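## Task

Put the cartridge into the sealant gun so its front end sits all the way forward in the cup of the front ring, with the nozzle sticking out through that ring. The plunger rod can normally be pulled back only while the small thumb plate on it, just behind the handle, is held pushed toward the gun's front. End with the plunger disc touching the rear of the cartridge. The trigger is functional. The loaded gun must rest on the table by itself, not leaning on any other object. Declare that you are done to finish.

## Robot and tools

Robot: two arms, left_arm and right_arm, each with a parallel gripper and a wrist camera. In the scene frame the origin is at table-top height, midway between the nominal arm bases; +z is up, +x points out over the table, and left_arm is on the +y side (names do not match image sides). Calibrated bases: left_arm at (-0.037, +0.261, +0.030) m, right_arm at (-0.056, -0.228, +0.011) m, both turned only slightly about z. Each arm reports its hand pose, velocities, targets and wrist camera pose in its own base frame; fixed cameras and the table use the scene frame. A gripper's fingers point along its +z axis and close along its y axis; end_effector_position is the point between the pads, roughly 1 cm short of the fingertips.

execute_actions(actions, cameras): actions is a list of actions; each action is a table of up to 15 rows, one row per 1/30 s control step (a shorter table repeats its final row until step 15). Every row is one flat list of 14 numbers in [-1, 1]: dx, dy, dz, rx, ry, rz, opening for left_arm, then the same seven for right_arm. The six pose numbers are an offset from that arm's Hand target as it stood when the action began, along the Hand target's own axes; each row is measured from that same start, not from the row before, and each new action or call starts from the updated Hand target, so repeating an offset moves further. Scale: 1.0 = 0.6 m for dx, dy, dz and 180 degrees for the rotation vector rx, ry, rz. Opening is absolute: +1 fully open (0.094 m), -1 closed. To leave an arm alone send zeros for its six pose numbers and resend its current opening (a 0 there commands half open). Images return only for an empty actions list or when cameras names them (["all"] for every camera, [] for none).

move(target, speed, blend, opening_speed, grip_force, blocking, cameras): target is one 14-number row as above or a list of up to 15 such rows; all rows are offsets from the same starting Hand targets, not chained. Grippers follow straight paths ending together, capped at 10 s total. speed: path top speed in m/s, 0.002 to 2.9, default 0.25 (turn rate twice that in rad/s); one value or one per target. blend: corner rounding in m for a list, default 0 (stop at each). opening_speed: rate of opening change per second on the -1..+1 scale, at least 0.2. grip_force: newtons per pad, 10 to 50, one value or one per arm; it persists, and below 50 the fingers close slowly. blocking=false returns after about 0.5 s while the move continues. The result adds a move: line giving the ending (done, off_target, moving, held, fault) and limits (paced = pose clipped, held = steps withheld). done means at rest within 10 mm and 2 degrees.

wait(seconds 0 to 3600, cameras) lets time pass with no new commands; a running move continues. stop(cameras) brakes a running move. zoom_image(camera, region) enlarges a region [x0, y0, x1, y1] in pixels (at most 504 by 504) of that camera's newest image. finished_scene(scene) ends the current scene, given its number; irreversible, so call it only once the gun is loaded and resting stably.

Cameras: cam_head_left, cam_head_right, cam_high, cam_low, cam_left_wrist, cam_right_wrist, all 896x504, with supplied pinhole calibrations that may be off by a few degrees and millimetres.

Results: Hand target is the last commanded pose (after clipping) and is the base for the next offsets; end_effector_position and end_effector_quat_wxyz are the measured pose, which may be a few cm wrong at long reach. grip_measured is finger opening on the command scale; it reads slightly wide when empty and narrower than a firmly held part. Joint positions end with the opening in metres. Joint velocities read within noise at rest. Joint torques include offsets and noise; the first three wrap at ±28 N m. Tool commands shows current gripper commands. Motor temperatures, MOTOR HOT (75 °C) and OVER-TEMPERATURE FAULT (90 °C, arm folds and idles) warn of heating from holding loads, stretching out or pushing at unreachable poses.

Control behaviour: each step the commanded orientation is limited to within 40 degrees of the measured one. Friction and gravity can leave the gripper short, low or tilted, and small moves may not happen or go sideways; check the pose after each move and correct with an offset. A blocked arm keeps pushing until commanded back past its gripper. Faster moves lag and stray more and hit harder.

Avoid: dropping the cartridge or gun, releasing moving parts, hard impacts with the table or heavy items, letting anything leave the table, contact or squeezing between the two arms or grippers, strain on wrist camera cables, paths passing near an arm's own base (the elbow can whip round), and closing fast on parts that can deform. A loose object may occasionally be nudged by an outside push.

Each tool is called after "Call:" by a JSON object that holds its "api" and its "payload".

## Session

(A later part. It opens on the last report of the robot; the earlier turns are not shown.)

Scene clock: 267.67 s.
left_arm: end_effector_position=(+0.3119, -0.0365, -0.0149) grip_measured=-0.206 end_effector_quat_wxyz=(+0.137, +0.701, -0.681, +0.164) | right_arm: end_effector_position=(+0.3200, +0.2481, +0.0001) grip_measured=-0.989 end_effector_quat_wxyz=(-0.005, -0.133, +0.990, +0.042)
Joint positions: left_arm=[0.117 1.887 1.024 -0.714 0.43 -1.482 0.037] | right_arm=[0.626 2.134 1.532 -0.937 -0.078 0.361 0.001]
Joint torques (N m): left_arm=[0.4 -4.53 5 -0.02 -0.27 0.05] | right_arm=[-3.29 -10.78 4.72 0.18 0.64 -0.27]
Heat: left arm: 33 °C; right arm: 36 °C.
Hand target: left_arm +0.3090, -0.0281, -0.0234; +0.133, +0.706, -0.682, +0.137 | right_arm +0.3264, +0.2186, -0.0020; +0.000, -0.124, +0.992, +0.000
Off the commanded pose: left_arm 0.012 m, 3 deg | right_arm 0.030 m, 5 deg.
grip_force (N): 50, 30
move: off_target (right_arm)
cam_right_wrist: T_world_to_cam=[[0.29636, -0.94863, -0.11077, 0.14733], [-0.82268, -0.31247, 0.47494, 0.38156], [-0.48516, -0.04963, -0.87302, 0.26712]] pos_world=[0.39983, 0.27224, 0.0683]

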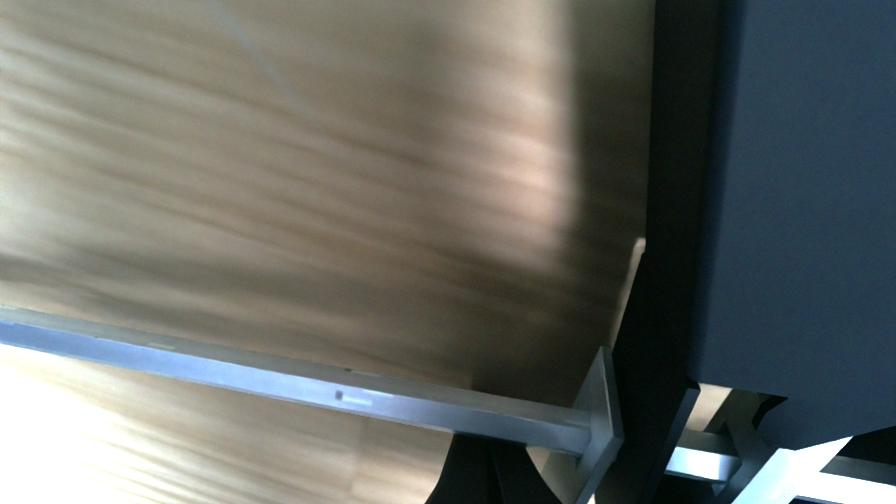

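Call:
{"api": "move", "payload": {"target": [[0,0,0,0,0,0,-0.4, -0.0135,0.0592,-0.0867, 0.139, 0, 0.0, -1.0],[0,0,0,0,0,0,-0.4, -0.0115,0.051,-0.0083, 0.139, 0, 0.0, -1.0]], "cameras": ["cam_right_wrist","cam_low"], "speed": 0.15}}

Scene clock: 292.40 s.
left_arm: end_effector_position=(+0.3119, -0.0368, -0.0148) grip_measured=-0.206 end_effector_quat_wxyz=(+0.137, +0.701, -0.680, +0.163) | right_arm: end_effector_position=(+0.3228, +0.2526, +0.0146) grip_measured=-0.989 end_effector_quat_wxyz=(+0.028, -0.123, +0.970, -0.205)
Joint positions: left_arm=[0.116 1.887 1.024 -0.714 0.43 -1.485 0.037] | right_arm=[0.811 2.382 1.944 -1.36 0.354 0.599 0.001]
Joint torques (N m): left_arm=[0.47 -4.57 5.04 -0.02 -0.28 0.05] | right_arm=[-0.49 -8.96 6.42 0.02 0.3 0.04]
Motor temperatures (°C): left_arm=[26 33 31 26 24 27 29] | right_arm=[26 37 35 26 26 23 26]
Heat: left arm: 33 °C; right arm: 37 °C.
Hand target: left_arm +0.3090, -0.0281, -0.0234; +0.133, +0.706, -0.682, +0.137 | right_arm +0.3256, +0.2500, +0.0030; +0.027, -0.121, +0.969, -0.215
Off the commanded pose: left_arm 0.013 m, 3 deg | right_arm 0.012 m, 1 deg.
grip_force (N): 50, 30
move: off_target (right_arm)
cam_right_wrist: T_world_to_cam=[[0.26561, -0.88589, 0.38033, 0.13918], [-0.88771, -0.07086, 0.45491, 0.33871], [-0.37606, -0.45845, -0.80524, 0.34842]] pos_world=[0.39473, 0.30703, 0.07354]
Images, in order (width x height): cam_low 896x504, cam_right_wrist 896x504.

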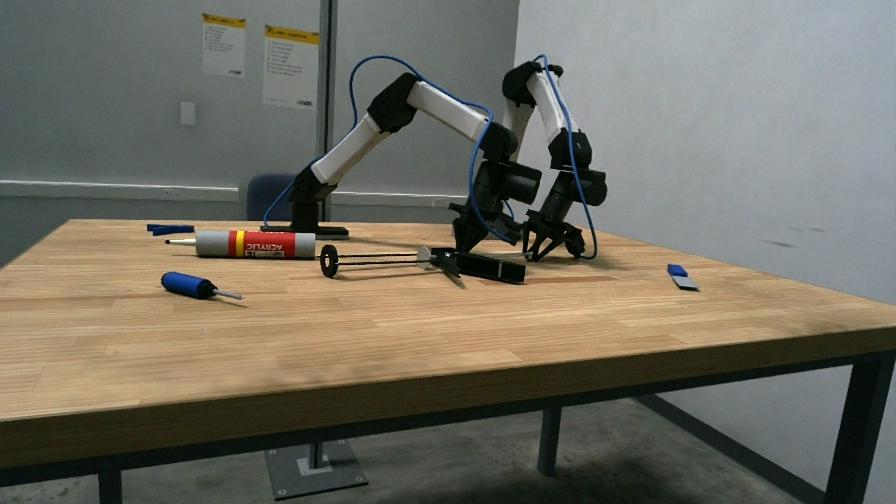

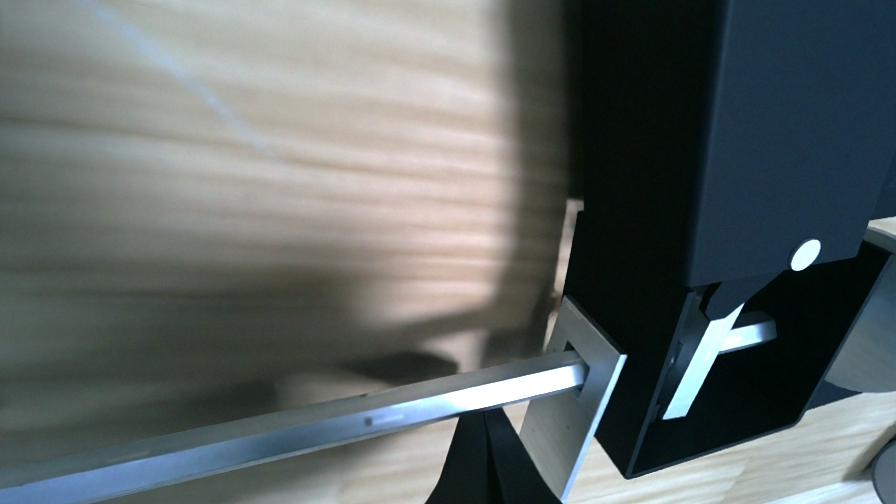

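Call:
{"api": "move", "payload": {"target": [0,0,0,0,0,0,-0.4, 0.0055,-0.0688,0.0321, 0, 0, 0.0, -1.0], "cameras": ["cam_right_wrist"], "speed": 0.08}}

Scene clock: 297.60 s.
left_arm: end_effector_position=(+0.3117, -0.0382, -0.0148) grip_measured=-0.206 end_effector_quat_wxyz=(+0.139, +0.702, -0.679, +0.163) | right_arm: end_effector_position=(+0.3220, +0.2356, +0.0042) grip_measured=-0.989 end_effector_quat_wxyz=(+0.022, -0.130, +0.976, -0.173)
Joint positions: left_arm=[0.112 1.887 1.024 -0.714 0.432 -1.491 0.037] | right_arm=[0.763 2.297 1.773 -1.222 0.306 0.527 0.001]
Joint torques (N m): left_arm=[0.73 -4.59 4.97 -0.03 -0.3 0.09] | right_arm=[-3.97 -10.7 3.79 -0.08 0.91 -0.12]
Heat: left arm: 33 °C; right arm: 37 °C.
Hand target: left_arm +0.3090, -0.0281, -0.0234; +0.133, +0.706, -0.682, +0.137 | right_arm +0.3337, +0.2049, +0.0030; +0.027, -0.120, +0.969, -0.215
Off the commanded pose: left_arm 0.014 m, 3 deg | right_arm 0.033 m, 5 deg.
grip_force (N): 50, 30
move: off_target (right_arm)
cam_right_wrist: T_world_to_cam=[[0.28231, -0.90505, 0.31809, 0.12778], [-0.87617, -0.10822, 0.4697, 0.34654], [-0.39068, -0.4113, -0.82353, 0.32565]] pos_world=[0.39478, 0.28709, 0.06477]

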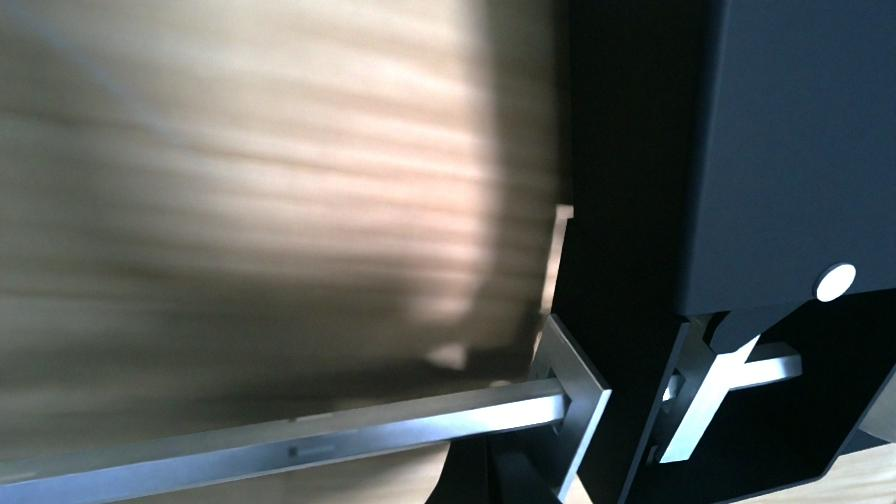

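Call:
{"api": "move", "payload": {"target": [-0.0545,0.013,-0.022,0,0,0,-0.4, 0,0,0, 0, 0, 0.0, -1.0], "cameras": ["cam_right_wrist","cam_high"], "speed": 0.08}}

Scene clock: 300.83 s.
left_arm: end_effector_position=(+0.3040, -0.0111, -0.0143) grip_measured=-0.206 end_effector_quat_wxyz=(+0.142, +0.705, -0.675, +0.164) | right_arm: end_effector_position=(+0.3248, +0.2324, +0.0043) grip_measured=-0.989 end_effector_quat_wxyz=(+0.024, -0.128, +0.976, -0.176)
Joint positions: left_arm=[0.206 1.888 1.026 -0.761 0.433 -1.398 0.037] | right_arm=[0.756 2.297 1.772 -1.221 0.313 0.522 0.001]
Joint torques (N m): left_arm=[2.4 -4.45 5.01 -0.13 -0.36 0.41] | right_arm=[-3.3 -10.74 3.84 -0.1 0.85 -0.1]
Heat: left arm: 33 °C; right arm: 37 °C.
Hand target: left_arm +0.3000, +0.0069, -0.0234; +0.133, +0.706, -0.682, +0.137 | right_arm +0.3336, +0.2049, +0.0030; +0.027, -0.121, +0.969, -0.215
Off the commanded pose: left_arm 0.021 m, 3 deg | right_arm 0.029 m, 5 deg.
grip_force (N): 50, 30
move: off_target (left_arm)
cam_right_wrist: T_world_to_cam=[[0.27923, -0.90399, 0.32378, 0.12481], [-0.87821, -0.10407, 0.46682, 0.34823], [-0.3883, -0.41469, -0.82295, 0.32558]] pos_world=[0.39739, 0.28408, 0.06497]
Images, in order (width x height): cam_high 896x504, cam_right_wrist 896x504.

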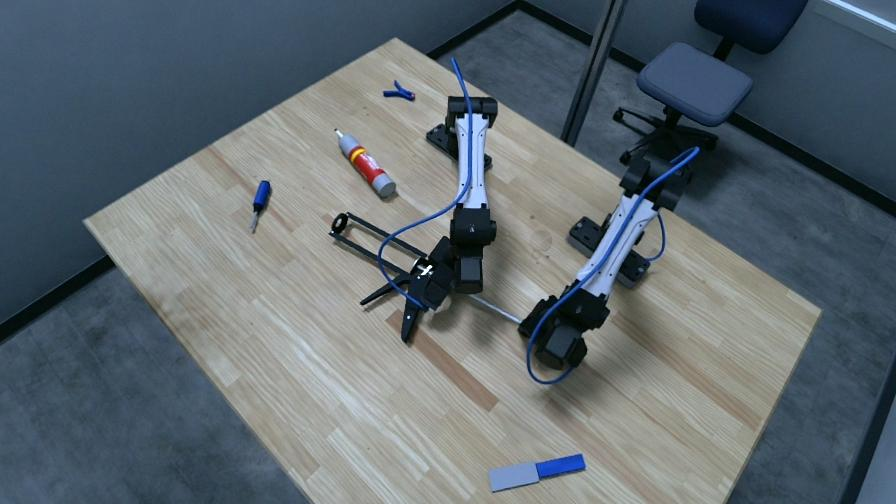

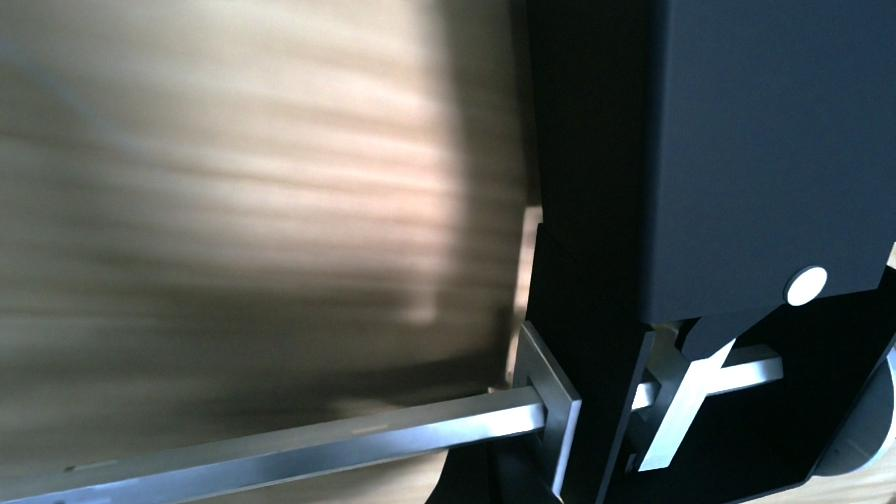

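Call:
{"api": "execute_actions", "payload": {"actions": [], "cameras": ["cam_low", "cam_head_right", "cam_head_left"]}}

Call:
{"api": "zoom_image", "payload": {"camera": "cam_low", "region": [300, 190, 560, 300]}}

Call:
{"api": "zoom_image", "payload": {"camera": "cam_head_right", "region": [380, 180, 600, 300]}}

Scene clock: 303.07 s.
left_arm: end_effector_position=(+0.3040, -0.0111, -0.0143) grip_measured=-0.206 end_effector_quat_wxyz=(+0.142, +0.705, -0.675, +0.164) | right_arm: end_effector_position=(+0.3248, +0.2324, +0.0043) grip_measured=-0.989 end_effector_quat_wxyz=(+0.024, -0.128, +0.976, -0.176)
Joint positions: left_arm=[0.206 1.888 1.026 -0.761 0.433 -1.398 0.037] | right_arm=[0.756 2.297 1.772 -1.221 0.313 0.522 0.001]
Joint velocities: within noise
Joint torques (N m): left_arm=[2.44 -4.42 4.98 -0.12 -0.37 0.41] | right_arm=[-3.29 -10.76 3.79 -0.1 0.84 -0.11]
Motor temperatures (°C): left_arm=[26 33 31 25 24 27 29] | right_arm=[26 37 35 26 27 23 26]
Heat: left arm: 33 °C; right arm: 37 °C.
Hand target: left_arm +0.3000, +0.0069, -0.0234; +0.133, +0.706, -0.682, +0.137 | right_arm +0.3336, +0.2049, +0.0030; +0.027, -0.121, +0.969, -0.215
Tool commands: left_gripper/opening=-0.4 right_gripper/opening=-1.0
Off the commanded pose: left_arm 0.021 m, 3 deg | right_arm 0.029 m, 5 deg.
grip_force (N): 50, 30
Images, in order (width x height): cam_head_left 896x504, cam_head_right 896x504, cam_low 896x504.

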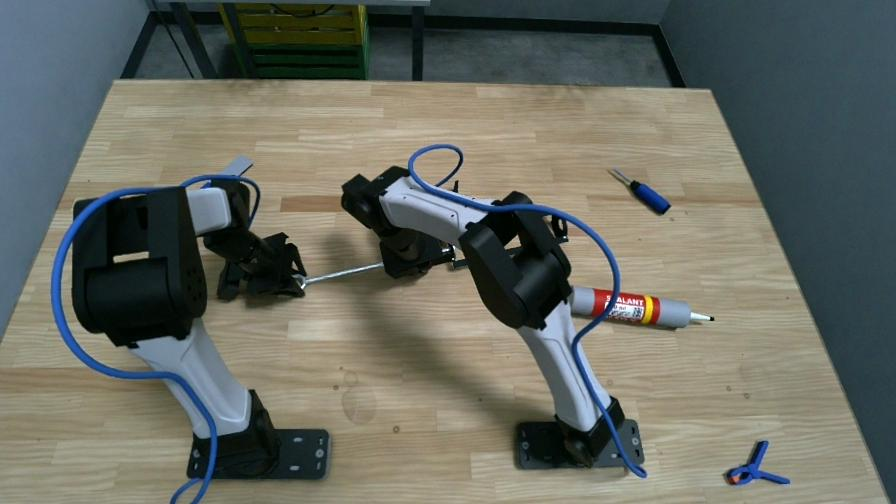

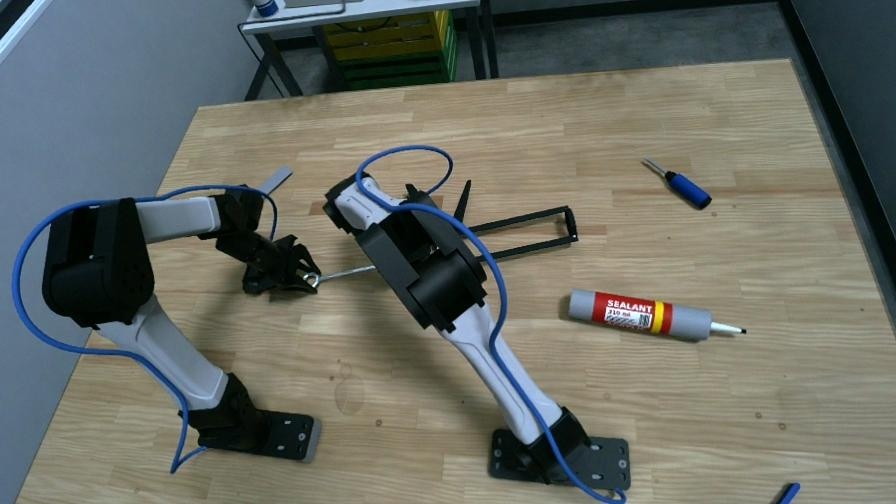

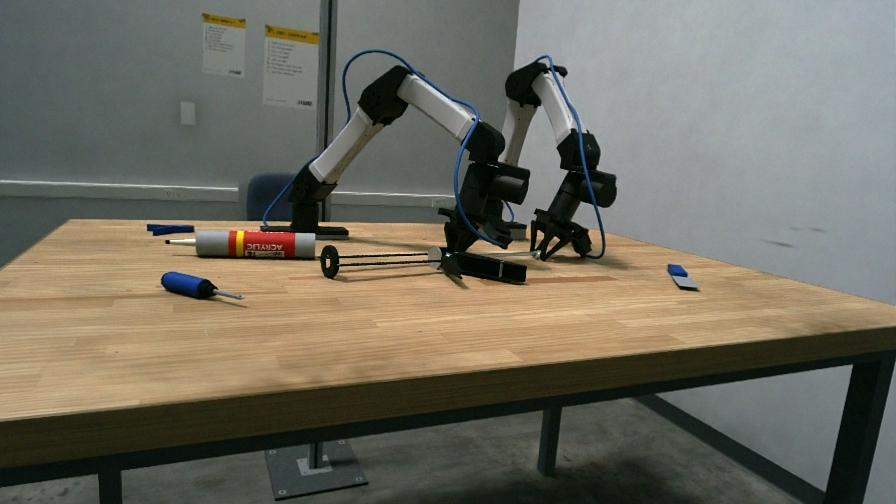

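Scaled by 1.938.

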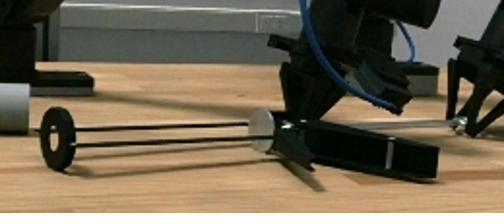

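Scaled by 2.291.

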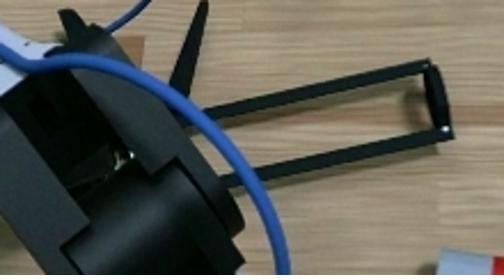

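Call:
{"api": "move", "payload": {"target": [[0.0218,-0.0042,0.0087,0,0,0,-0.4, -0.0053,0.0653,-0.0395, 0, 0, 0.0, -1.0],[0.0218,-0.0042,0.0087,0,0,0,-0.4, -0.0053,0.0195,-0.1377, -0.139, 0, 0.0, -1.0]], "cameras": ["cam_right_wrist","cam_head_left"], "speed": 0.15}}

Scene clock: 311.10 s.
left_arm: end_effector_position=(+0.3039, -0.0114, -0.0152) grip_measured=-0.206 end_effector_quat_wxyz=(+0.140, +0.706, -0.676, +0.160) | right_arm: end_effector_position=(+0.3218, +0.2478, +0.0603) grip_measured=-0.989 end_effector_quat_wxyz=(-0.017, -0.123, +0.992, -0.017)
Joint positions: left_arm=[0.2 1.889 1.026 -0.759 0.425 -1.403 0.037] | right_arm=[0.661 2.16 1.821 -1.278 0.011 0.415 0.001]
Joint torques (N m): left_arm=[-0.57 -4.78 4.72 0.06 -0.28 -0.01] | right_arm=[-0.7 -13.16 6.61 0.35 -0.16 -0.15]
Heat: left arm: 32 °C; right arm: 39 °C.
Hand target: left_arm +0.3030, -0.0071, -0.0233; +0.133, +0.706, -0.682, +0.137 | right_arm +0.3254, +0.2498, +0.0730; +0.000, -0.124, +0.992, +0.000
Off the commanded pose: left_arm 0.009 m, 3 deg | right_arm 0.013 m, 3 deg.
grip_force (N): 50, 30
move: off_target (left_arm, right_arm)
cam_right_wrist: T_world_to_cam=[[0.27782, -0.96063, 0.00007, 0.15542], [-0.82256, -0.23785, 0.51655, 0.33337], [-0.49619, -0.14356, -0.85626, 0.34632]] pos_world=[0.40288, 0.27831, 0.12433]
Images, in order (width x height): cam_head_left 896x504, cam_right_wrist 896x504.

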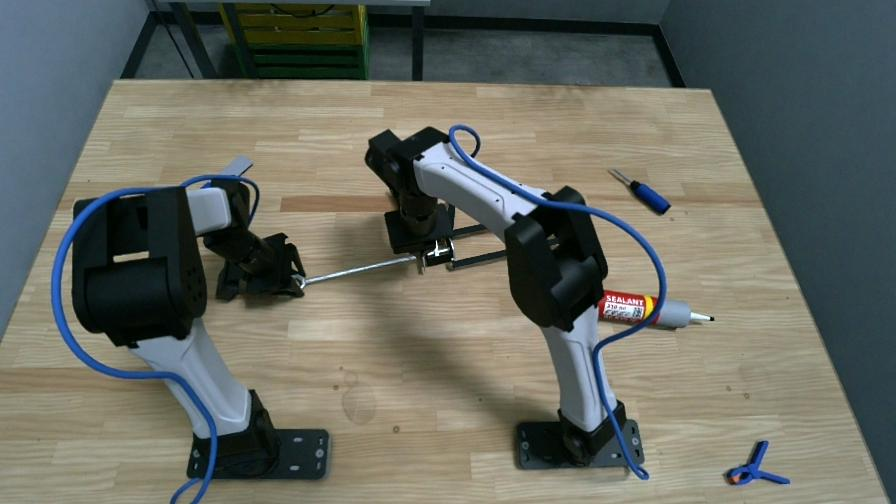

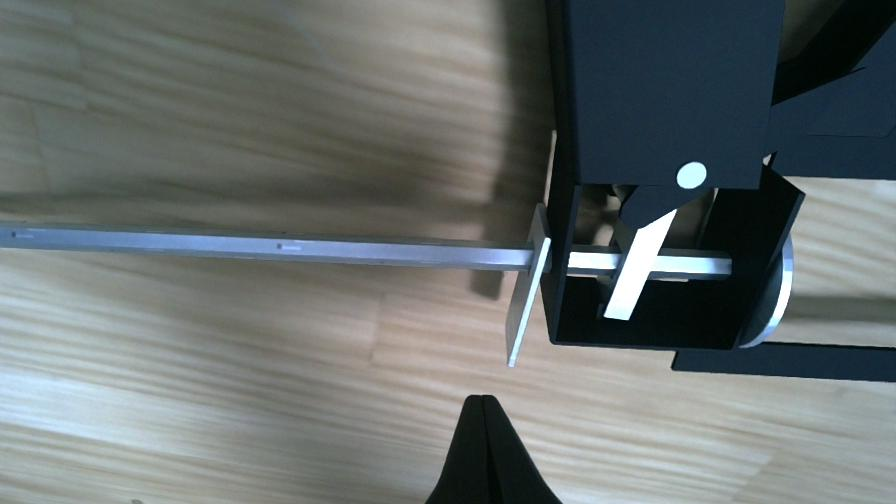

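Call:
{"api": "move", "payload": {"target": [0,0,0,0,0,0,-0.4, 0.2818,-0.5738,-0.0783, 0, 0, -0.374, 1.0], "cameras": ["cam_right_wrist","cam_head_left"], "speed": 0.3}}

Scene clock: 325.77 s.
left_arm: end_effector_position=(+0.3039, -0.0114, -0.0152) grip_measured=-0.206 end_effector_quat_wxyz=(+0.140, +0.706, -0.676, +0.160) | right_arm: end_effector_position=(+0.2446, -0.1276, +0.1192) grip_measured=+0.997 end_effector_quat_wxyz=(-0.007, -0.647, +0.763, -0.015)
Joint positions: left_arm=[0.2 1.889 1.026 -0.759 0.425 -1.403 0.037] | right_arm=[-0.465 1.565 1.283 -1.267 0.025 -1.873 0.094]
Joint torques (N m): left_arm=[-0.59 -4.75 4.66 0.07 -0.26 -0.01] | right_arm=[-0.72 -3.77 9.76 0.02 -0.43 -0.3]
Motor temperatures (°C): left_arm=[26 32 32 25 24 27 29] | right_arm=[26 43 35 26 26 23 26]
Heat: left arm: 32 °C; right arm: 43 °C.
Hand target: left_arm +0.3030, -0.0071, -0.0233; +0.133, +0.706, -0.682, +0.137 | right_arm +0.2460, -0.1255, +0.1197; +0.001, -0.653, +0.757, +0.000
Off the commanded pose: left_arm 0.009 m, 3 deg | right_arm 0.003 m, 2 deg.
grip_force (N): 50, 30
move: done
cam_right_wrist: T_world_to_cam=[[0.99167, -0.12795, -0.01461, -0.25037], [-0.10278, -0.85472, 0.50881, -0.10367], [-0.07759, -0.50308, -0.86075, 0.15685]] pos_world=[0.2498, -0.04174, 0.1841]
Images, in order (width x height): cam_head_left 896x504, cam_right_wrist 896x504.

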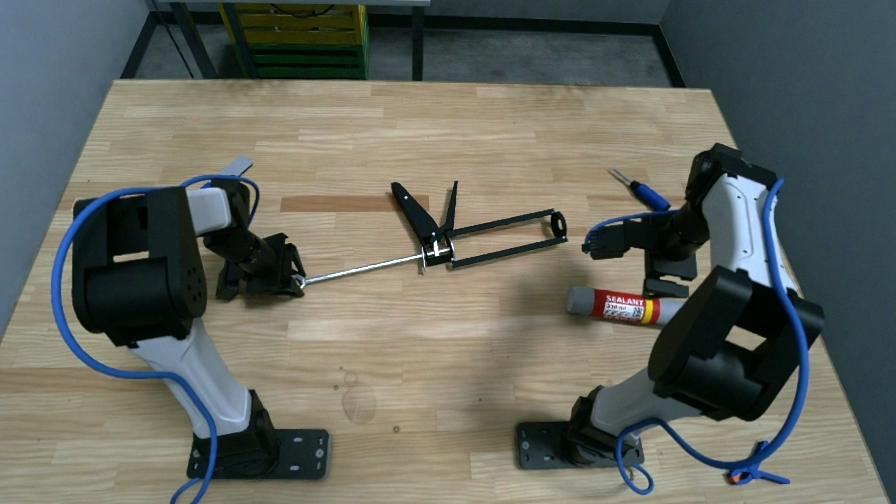

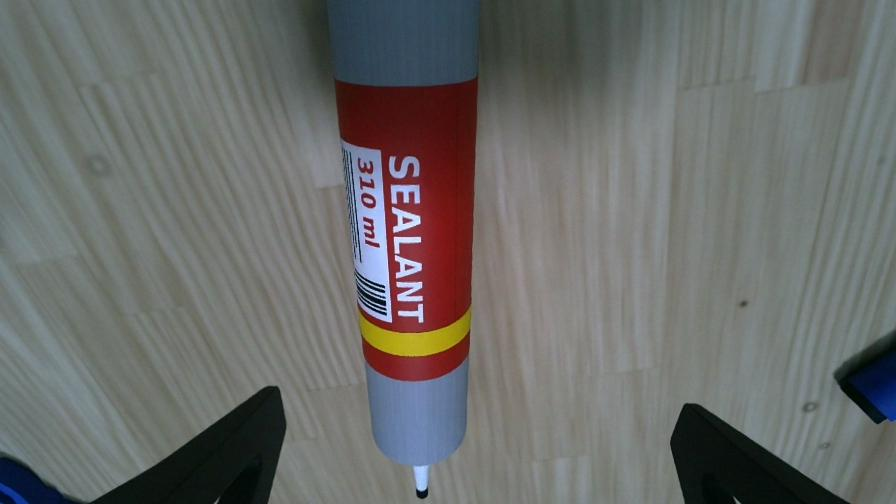

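Call:
{"api": "move", "payload": {"target": [0,0,0,0,0,0,-0.4, 0.035, 0.0369, 0.0912, 0, 0, -0.0095, 1.0], "cameras": ["cam_right_wrist"], "speed": 0.2, "grip_force": [50, 40]}}

Scene clock: 341.60 s.
left_arm: end_effector_position=(+0.3039, -0.0114, -0.0152) grip_measured=-0.206 end_effector_quat_wxyz=(+0.140, +0.706, -0.676, +0.160) | right_arm: end_effector_position=(+0.2197, -0.1435, +0.0677) grip_measured=+0.997 end_effector_quat_wxyz=(-0.008, -0.662, +0.750, -0.001)
Joint positions: left_arm=[0.2 1.889 1.026 -0.759 0.425 -1.403 0.037] | right_arm=[-0.568 1.565 1.077 -1.085 0.016 -2.014 0.094]
Joint torques (N m): left_arm=[-0.54 -4.75 4.71 0.07 -0.26 -0.01] | right_arm=[-0.73 -4.9 6.39 0.26 -0.36 -0.22]
Heat: left arm: 32 °C; right arm: 39 °C.
Hand target: left_arm +0.3030, -0.0071, -0.0233; +0.133, +0.706, -0.682, +0.137 | right_arm +0.2210, -0.1429, +0.0649; +0.001, -0.664, +0.748, +0.000
Off the commanded pose: left_arm 0.009 m, 3 deg | right_arm 0.003 m, 1 deg.
grip_force (N): 50, 40
move: done
cam_right_wrist: T_world_to_cam=[[0.9954, -0.08872, -0.03623, -0.22218], [-0.05937, -0.8677, 0.49352, -0.10403], [-0.07522, -0.4891, -0.86898, 0.10467]] pos_world=[0.22286, -0.05878, 0.13425]

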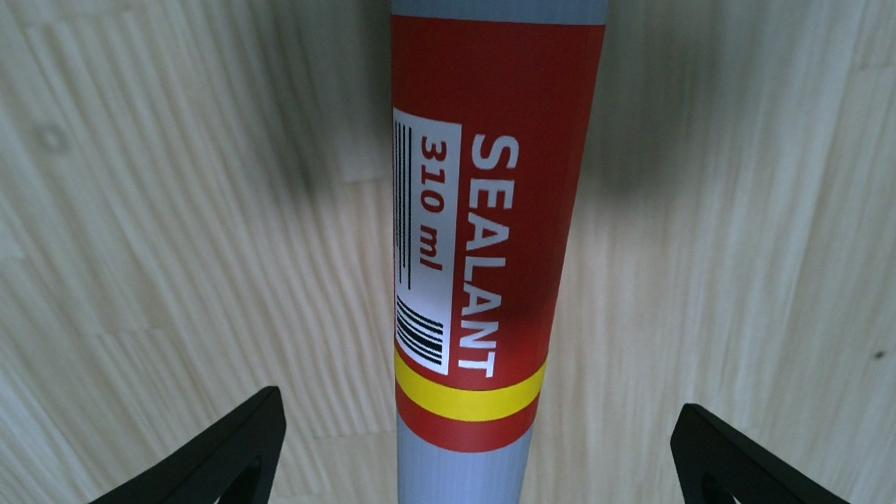

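Call:
{"api": "move", "payload": {"target": [[0,0,0,0,0,0,-0.4, 0.0, 0.0, 0.0832, 0, 0, 0, 1.0]], "cameras": ["cam_right_wrist"], "speed": 0.15}}

Scene clock: 346.77 s.
left_arm: end_effector_position=(+0.3039, -0.0114, -0.0152) grip_measured=-0.206 end_effector_quat_wxyz=(+0.140, +0.706, -0.676, +0.160) | right_arm: end_effector_position=(+0.2211, -0.1442, +0.0212) grip_measured=+0.997 end_effector_quat_wxyz=(-0.005, -0.662, +0.749, -0.008)
Joint positions: left_arm=[0.2 1.889 1.026 -0.759 0.425 -1.403 0.037] | right_arm=[-0.568 1.62 0.938 -0.876 0.015 -2.015 0.094]
Joint torques (N m): left_arm=[-0.55 -4.75 4.67 0.06 -0.26 0] | right_arm=[-0.77 -3.9 6.02 0.29 -0.32 -0.18]
Motor temperatures (°C): left_arm=[26 32 32 25 24 27 29] | right_arm=[26 38 37 26 26 23 25]
Heat: left arm: 32 °C; right arm: 38 °C.
Hand target: left_arm +0.3030, -0.0071, -0.0233; +0.133, +0.706, -0.682, +0.137 | right_arm +0.2210, -0.1428, +0.0149; +0.001, -0.664, +0.748, +0.000
Off the commanded pose: left_arm 0.009 m, 3 deg | right_arm 0.006 m, 1 deg.
grip_force (N): 50, 40
move: done
cam_right_wrist: T_world_to_cam=[[0.99587, -0.08774, -0.02326, -0.22563], [-0.06452, -0.86452, 0.49843, -0.08004], [-0.06384, -0.49487, -0.86662, 0.0606]] pos_world=[0.2234, -0.05901, 0.08716]

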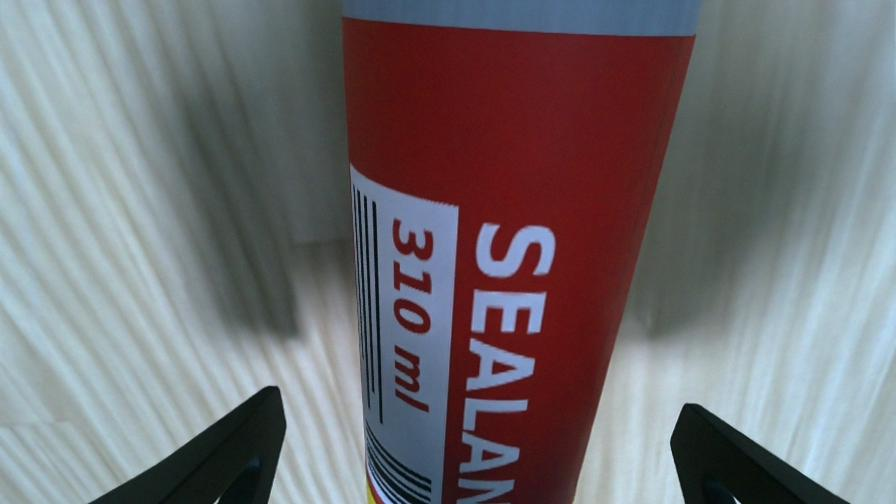

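Call:
{"api": "move", "payload": {"target": [[0,0,0,0,0,0,-0.4, 0.0, 0.0, -0.03, 0, 0, 0, 1.0]], "speed": 0.1}}

Scene clock: 350.13 s.
left_arm: end_effector_position=(+0.3039, -0.0114, -0.0152) grip_measured=-0.206 end_effector_quat_wxyz=(+0.140, +0.706, -0.676, +0.160) | right_arm: end_effector_position=(+0.2175, -0.1418, +0.0251) grip_measured=+0.997 end_effector_quat_wxyz=(-0.009, -0.662, +0.749, +0.004)
Joint positions: left_arm=[0.2 1.889 1.026 -0.759 0.425 -1.403 0.037] | right_arm=[-0.568 1.62 0.955 -0.918 0.015 -2.015 0.094]
Joint torques (N m): left_arm=[-0.54 -4.7 4.64 0.07 -0.28 0.01] | right_arm=[-0.75 -6.34 8.96 -0.01 -0.32 -0.18]
Heat: left arm: 32 °C; right arm: 37 °C.
Hand target: left_arm +0.3030, -0.0071, -0.0233; +0.133, +0.706, -0.682, +0.137 | right_arm +0.2211, -0.1430, +0.0330; +0.001, -0.664, +0.748, +0.000
Off the commanded pose: left_arm 0.009 m, 3 deg | right_arm 0.009 m, 1 deg.
grip_force (N): 50, 40
move: done

Call:
{"api": "move", "payload": {"target": [[0,0,0,0,0,0,-0.4, 0.0, 0.0, -0.005, 0, 0, 0, 1.0],[0,0,0,0,0,0,-0.4, 0.0, 0.0, -0.005, 0, 0, 0, -0.1]], "speed": 0.1, "opening_speed": 0.7, "cameras": ["cam_right_wrist"]}}

Scene clock: 354.60 s.
left_arm: end_effector_position=(+0.3039, -0.0114, -0.0152) grip_measured=-0.206 end_effector_quat_wxyz=(+0.140, +0.706, -0.676, +0.160) | right_arm: end_effector_position=(+0.2170, -0.1414, +0.0270) grip_measured=-0.018 end_effector_quat_wxyz=(-0.010, -0.662, +0.749, +0.007)
Joint positions: left_arm=[0.2 1.889 1.026 -0.759 0.425 -1.403 0.037] | right_arm=[-0.568 1.62 0.963 -0.932 0.014 -2.016 0.046]
Joint torques (N m): left_arm=[-0.47 -4.75 4.64 0.06 -0.28 -0.01] | right_arm=[-0.73 -6.71 8.92 -0.04 -0.32 -0.18]
Heat: left arm: 32 °C; right arm: 37 °C.
Hand target: left_arm +0.3030, -0.0071, -0.0233; +0.133, +0.706, -0.682, +0.137 | right_arm +0.2210, -0.1429, +0.0359; +0.000, -0.664, +0.748, +0.000
Off the commanded pose: left_arm 0.009 m, 3 deg | right_arm 0.010 m, 1 deg.
grip_force (N): 50, 40
move: done
cam_right_wrist: T_world_to_cam=[[0.99494, -0.08681, -0.05049, -0.22002], [-0.05153, -0.87285, 0.48526, -0.08444], [-0.08619, -0.48021, -0.87291, 0.07383]] pos_world=[0.22092, -0.05735, 0.09432]

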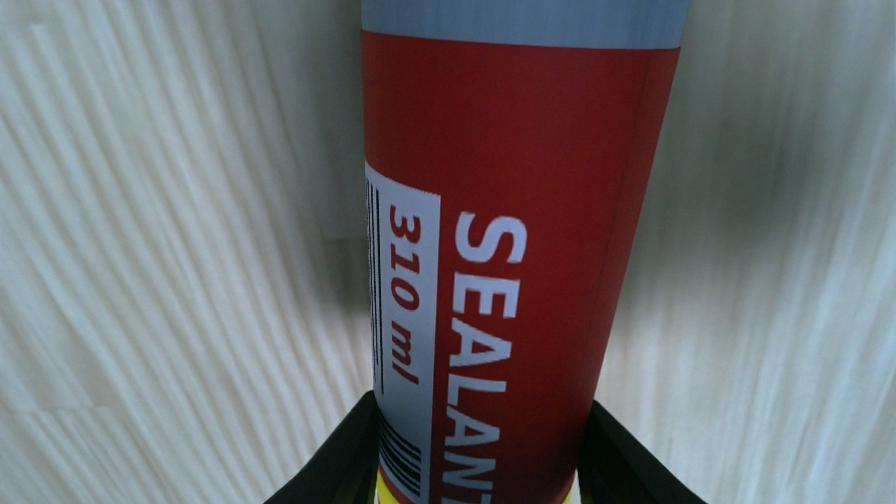

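Call:
{"api": "move", "payload": {"target": [[0,0,0,0,0,0,-0.4, 0.0, 0.0, -0.16, 0, 0, 0, -0.1]], "speed": 0.15, "cameras": ["cam_low","cam_head_right","cam_high","cam_right_wrist"]}}

Call:
{"api": "zoom_image", "payload": {"camera": "cam_low", "region": [130, 150, 430, 300]}}

Scene clock: 380.33 s.
left_arm: end_effector_position=(+0.3039, -0.0114, -0.0152) grip_measured=-0.206 end_effector_quat_wxyz=(+0.140, +0.706, -0.676, +0.160) | right_arm: end_effector_position=(+0.2168, -0.1413, +0.1135) grip_measured=-0.020 end_effector_quat_wxyz=(-0.013, -0.662, +0.749, +0.020)
Joint positions: left_arm=[0.2 1.889 1.026 -0.759 0.425 -1.403 0.037] | right_arm=[-0.568 1.565 1.26 -1.312 0.014 -2.016 0.046]
Joint torques (N m): left_arm=[-0.58 -4.72 4.71 0.08 -0.27 0] | right_arm=[-0.75 -7.73 11.54 -0.14 -0.31 -0.17]
Heat: left arm: 32 °C; right arm: 39 °C.
Hand target: left_arm +0.3030, -0.0071, -0.0233; +0.133, +0.706, -0.682, +0.137 | right_arm +0.2209, -0.1430, +0.1320; +0.000, -0.664, +0.748, +0.000
Off the commanded pose: left_arm 0.009 m, 3 deg | right_arm 0.019 m, 3 deg.
grip_force (N): 50, 40
move: off_target (right_arm)
cam_right_wrist: T_world_to_cam=[[0.99355, -0.08583, -0.07411, -0.21232], [-0.04067, -0.87975, 0.47369, -0.12837], [-0.10585, -0.46763, -0.87757, 0.15601]] pos_world=[0.22224, -0.0582, 0.18198]
Images, in order (width x height): cam_head_right 896x504, cam_high 896x504, cam_low 896x504, cam_right_wrist 896x504.

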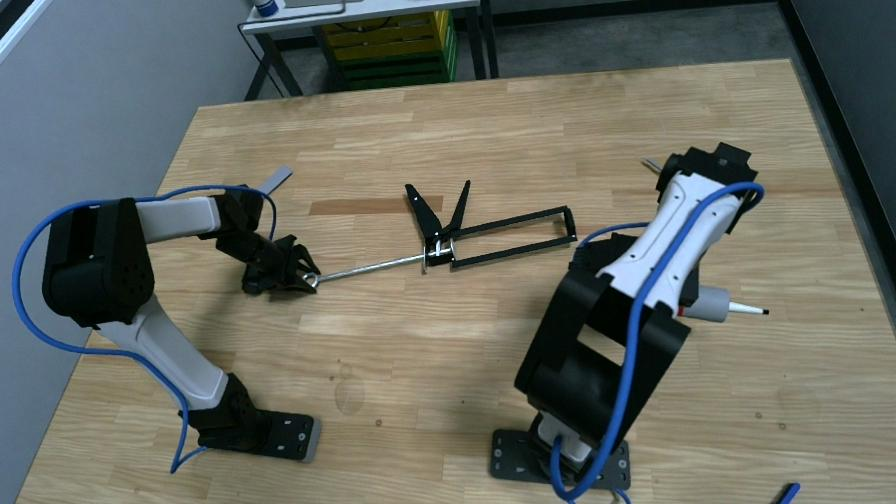

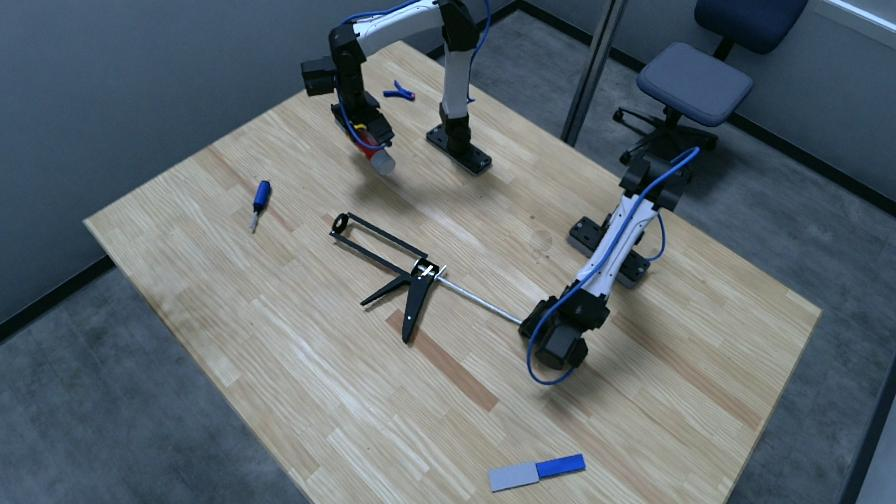

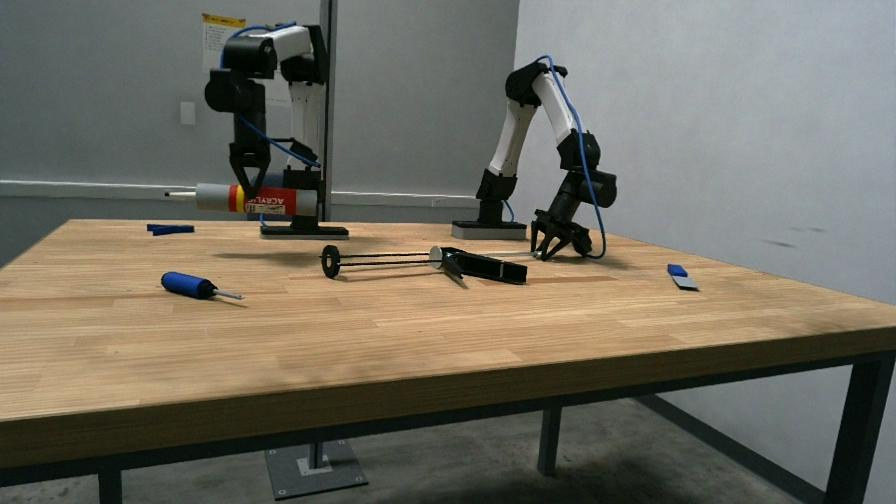

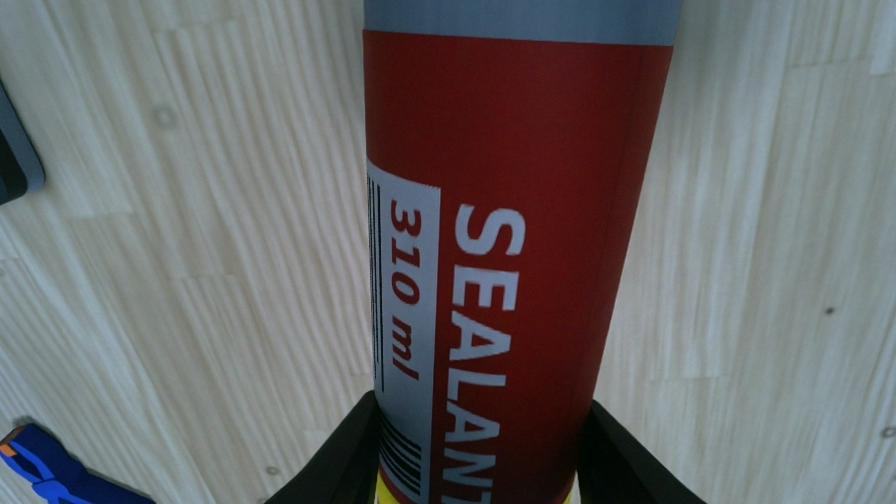

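Scaled by 1.680.

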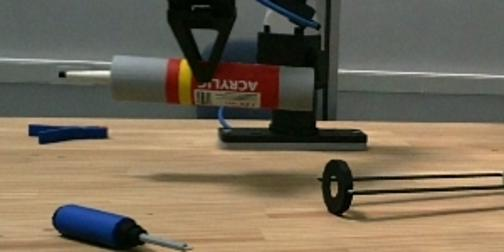

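Call:
{"api": "move", "payload": {"target": [[0,0,0,0,0,0,-0.4, -0.4858,-0.1890,-0.006,-0.0145,-0.0825,-0.1104,-0.1],[0,0,0,0,0,0,-0.4, -0.4858,-0.1890,0.0283,-0.0145,-0.0825,-0.1104,-0.1]], "speed": 0.2, "cameras": ["cam_low","cam_head_right","cam_high","cam_right_wrist"]}}

Call:
{"api": "zoom_image", "payload": {"camera": "cam_low", "region": [280, 150, 530, 300]}}

Scene clock: 395.77 s.
left_arm: end_effector_position=(+0.3039, -0.0114, -0.0152) grip_measured=-0.206 end_effector_quat_wxyz=(+0.140, +0.706, -0.676, +0.160) | right_arm: end_effector_position=(+0.3651, +0.1236, +0.1135) grip_measured=-0.020 end_effector_quat_wxyz=(-0.062, +0.780, -0.617, -0.090)
Joint positions: left_arm=[0.2 1.889 1.026 -0.759 0.425 -1.403 0.037] | right_arm=[0.229 2.022 1.807 -1.37 -0.218 -1.576 0.046]
Joint torques (N m): left_arm=[-0.58 -4.77 4.68 0.06 -0.29 -0.03] | right_arm=[0.2 -8.8 8.08 0.28 -0.75 0.01]
Heat: left arm: 32 °C; right arm: 40 °C.
Hand target: left_arm +0.3030, -0.0071, -0.0233; +0.133, +0.706, -0.682, +0.137 | right_arm +0.3679, +0.1331, +0.1153; -0.082, +0.777, -0.616, -0.102
Off the commanded pose: left_arm 0.009 m, 3 deg | right_arm 0.010 m, 3 deg.
grip_force (N): 50, 40
move: off_target (right_arm)
cam_right_wrist: T_world_to_cam=[[0.96191, 0.27143, -0.03253, -0.3743], [0.26943, -0.92114, 0.28091, 0.02443], [0.04628, -0.27897, -0.95918, 0.2259]] pos_world=[0.343, 0.18712, 0.19764]
Images, in order (width x height): cam_head_right 896x504, cam_high 896x504, cam_low 896x504, cam_right_wrist 896x504.

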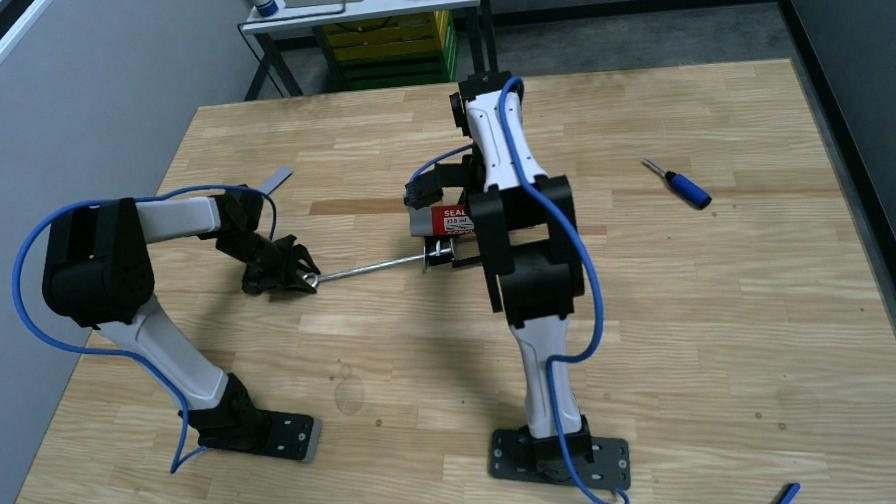

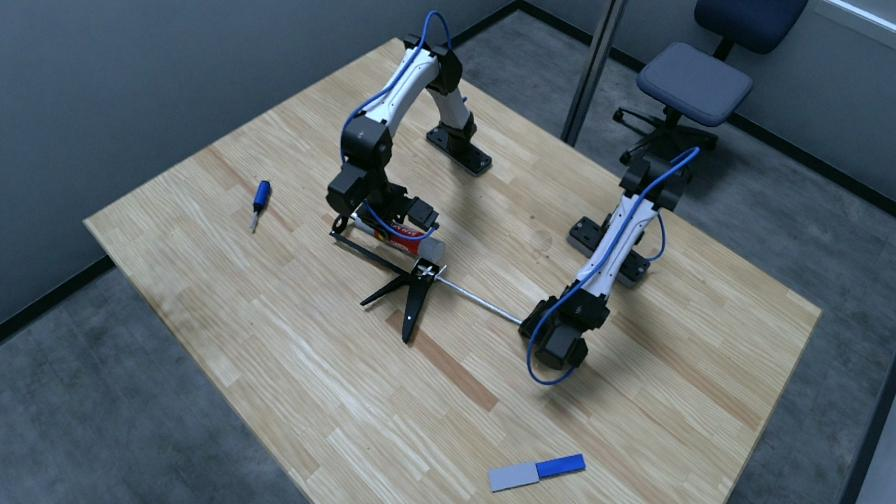

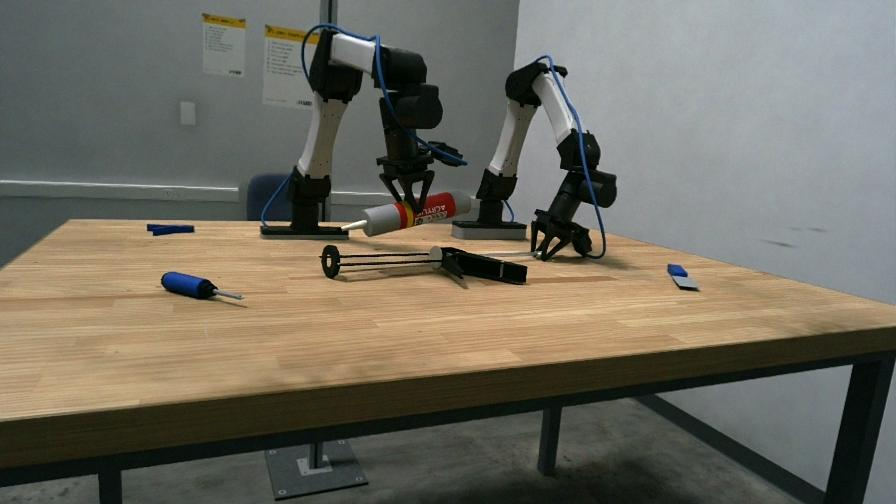

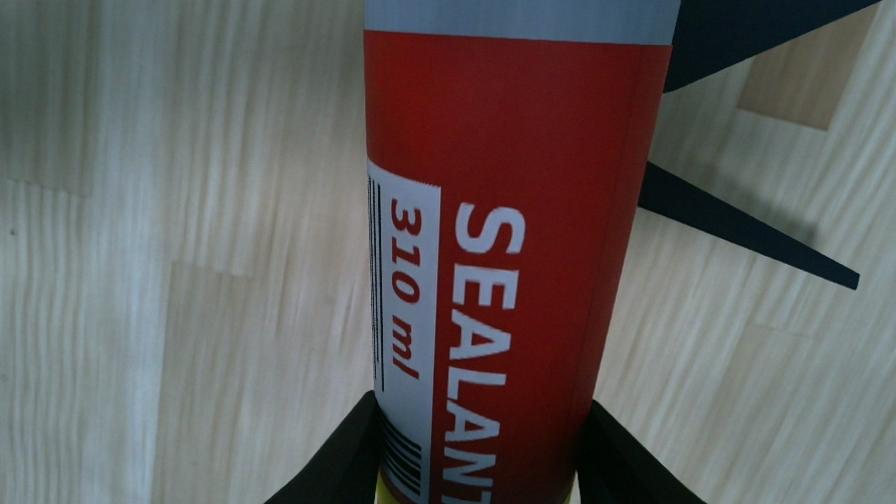

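Scaled by 2.016.

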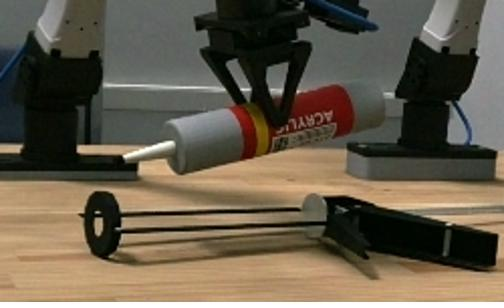

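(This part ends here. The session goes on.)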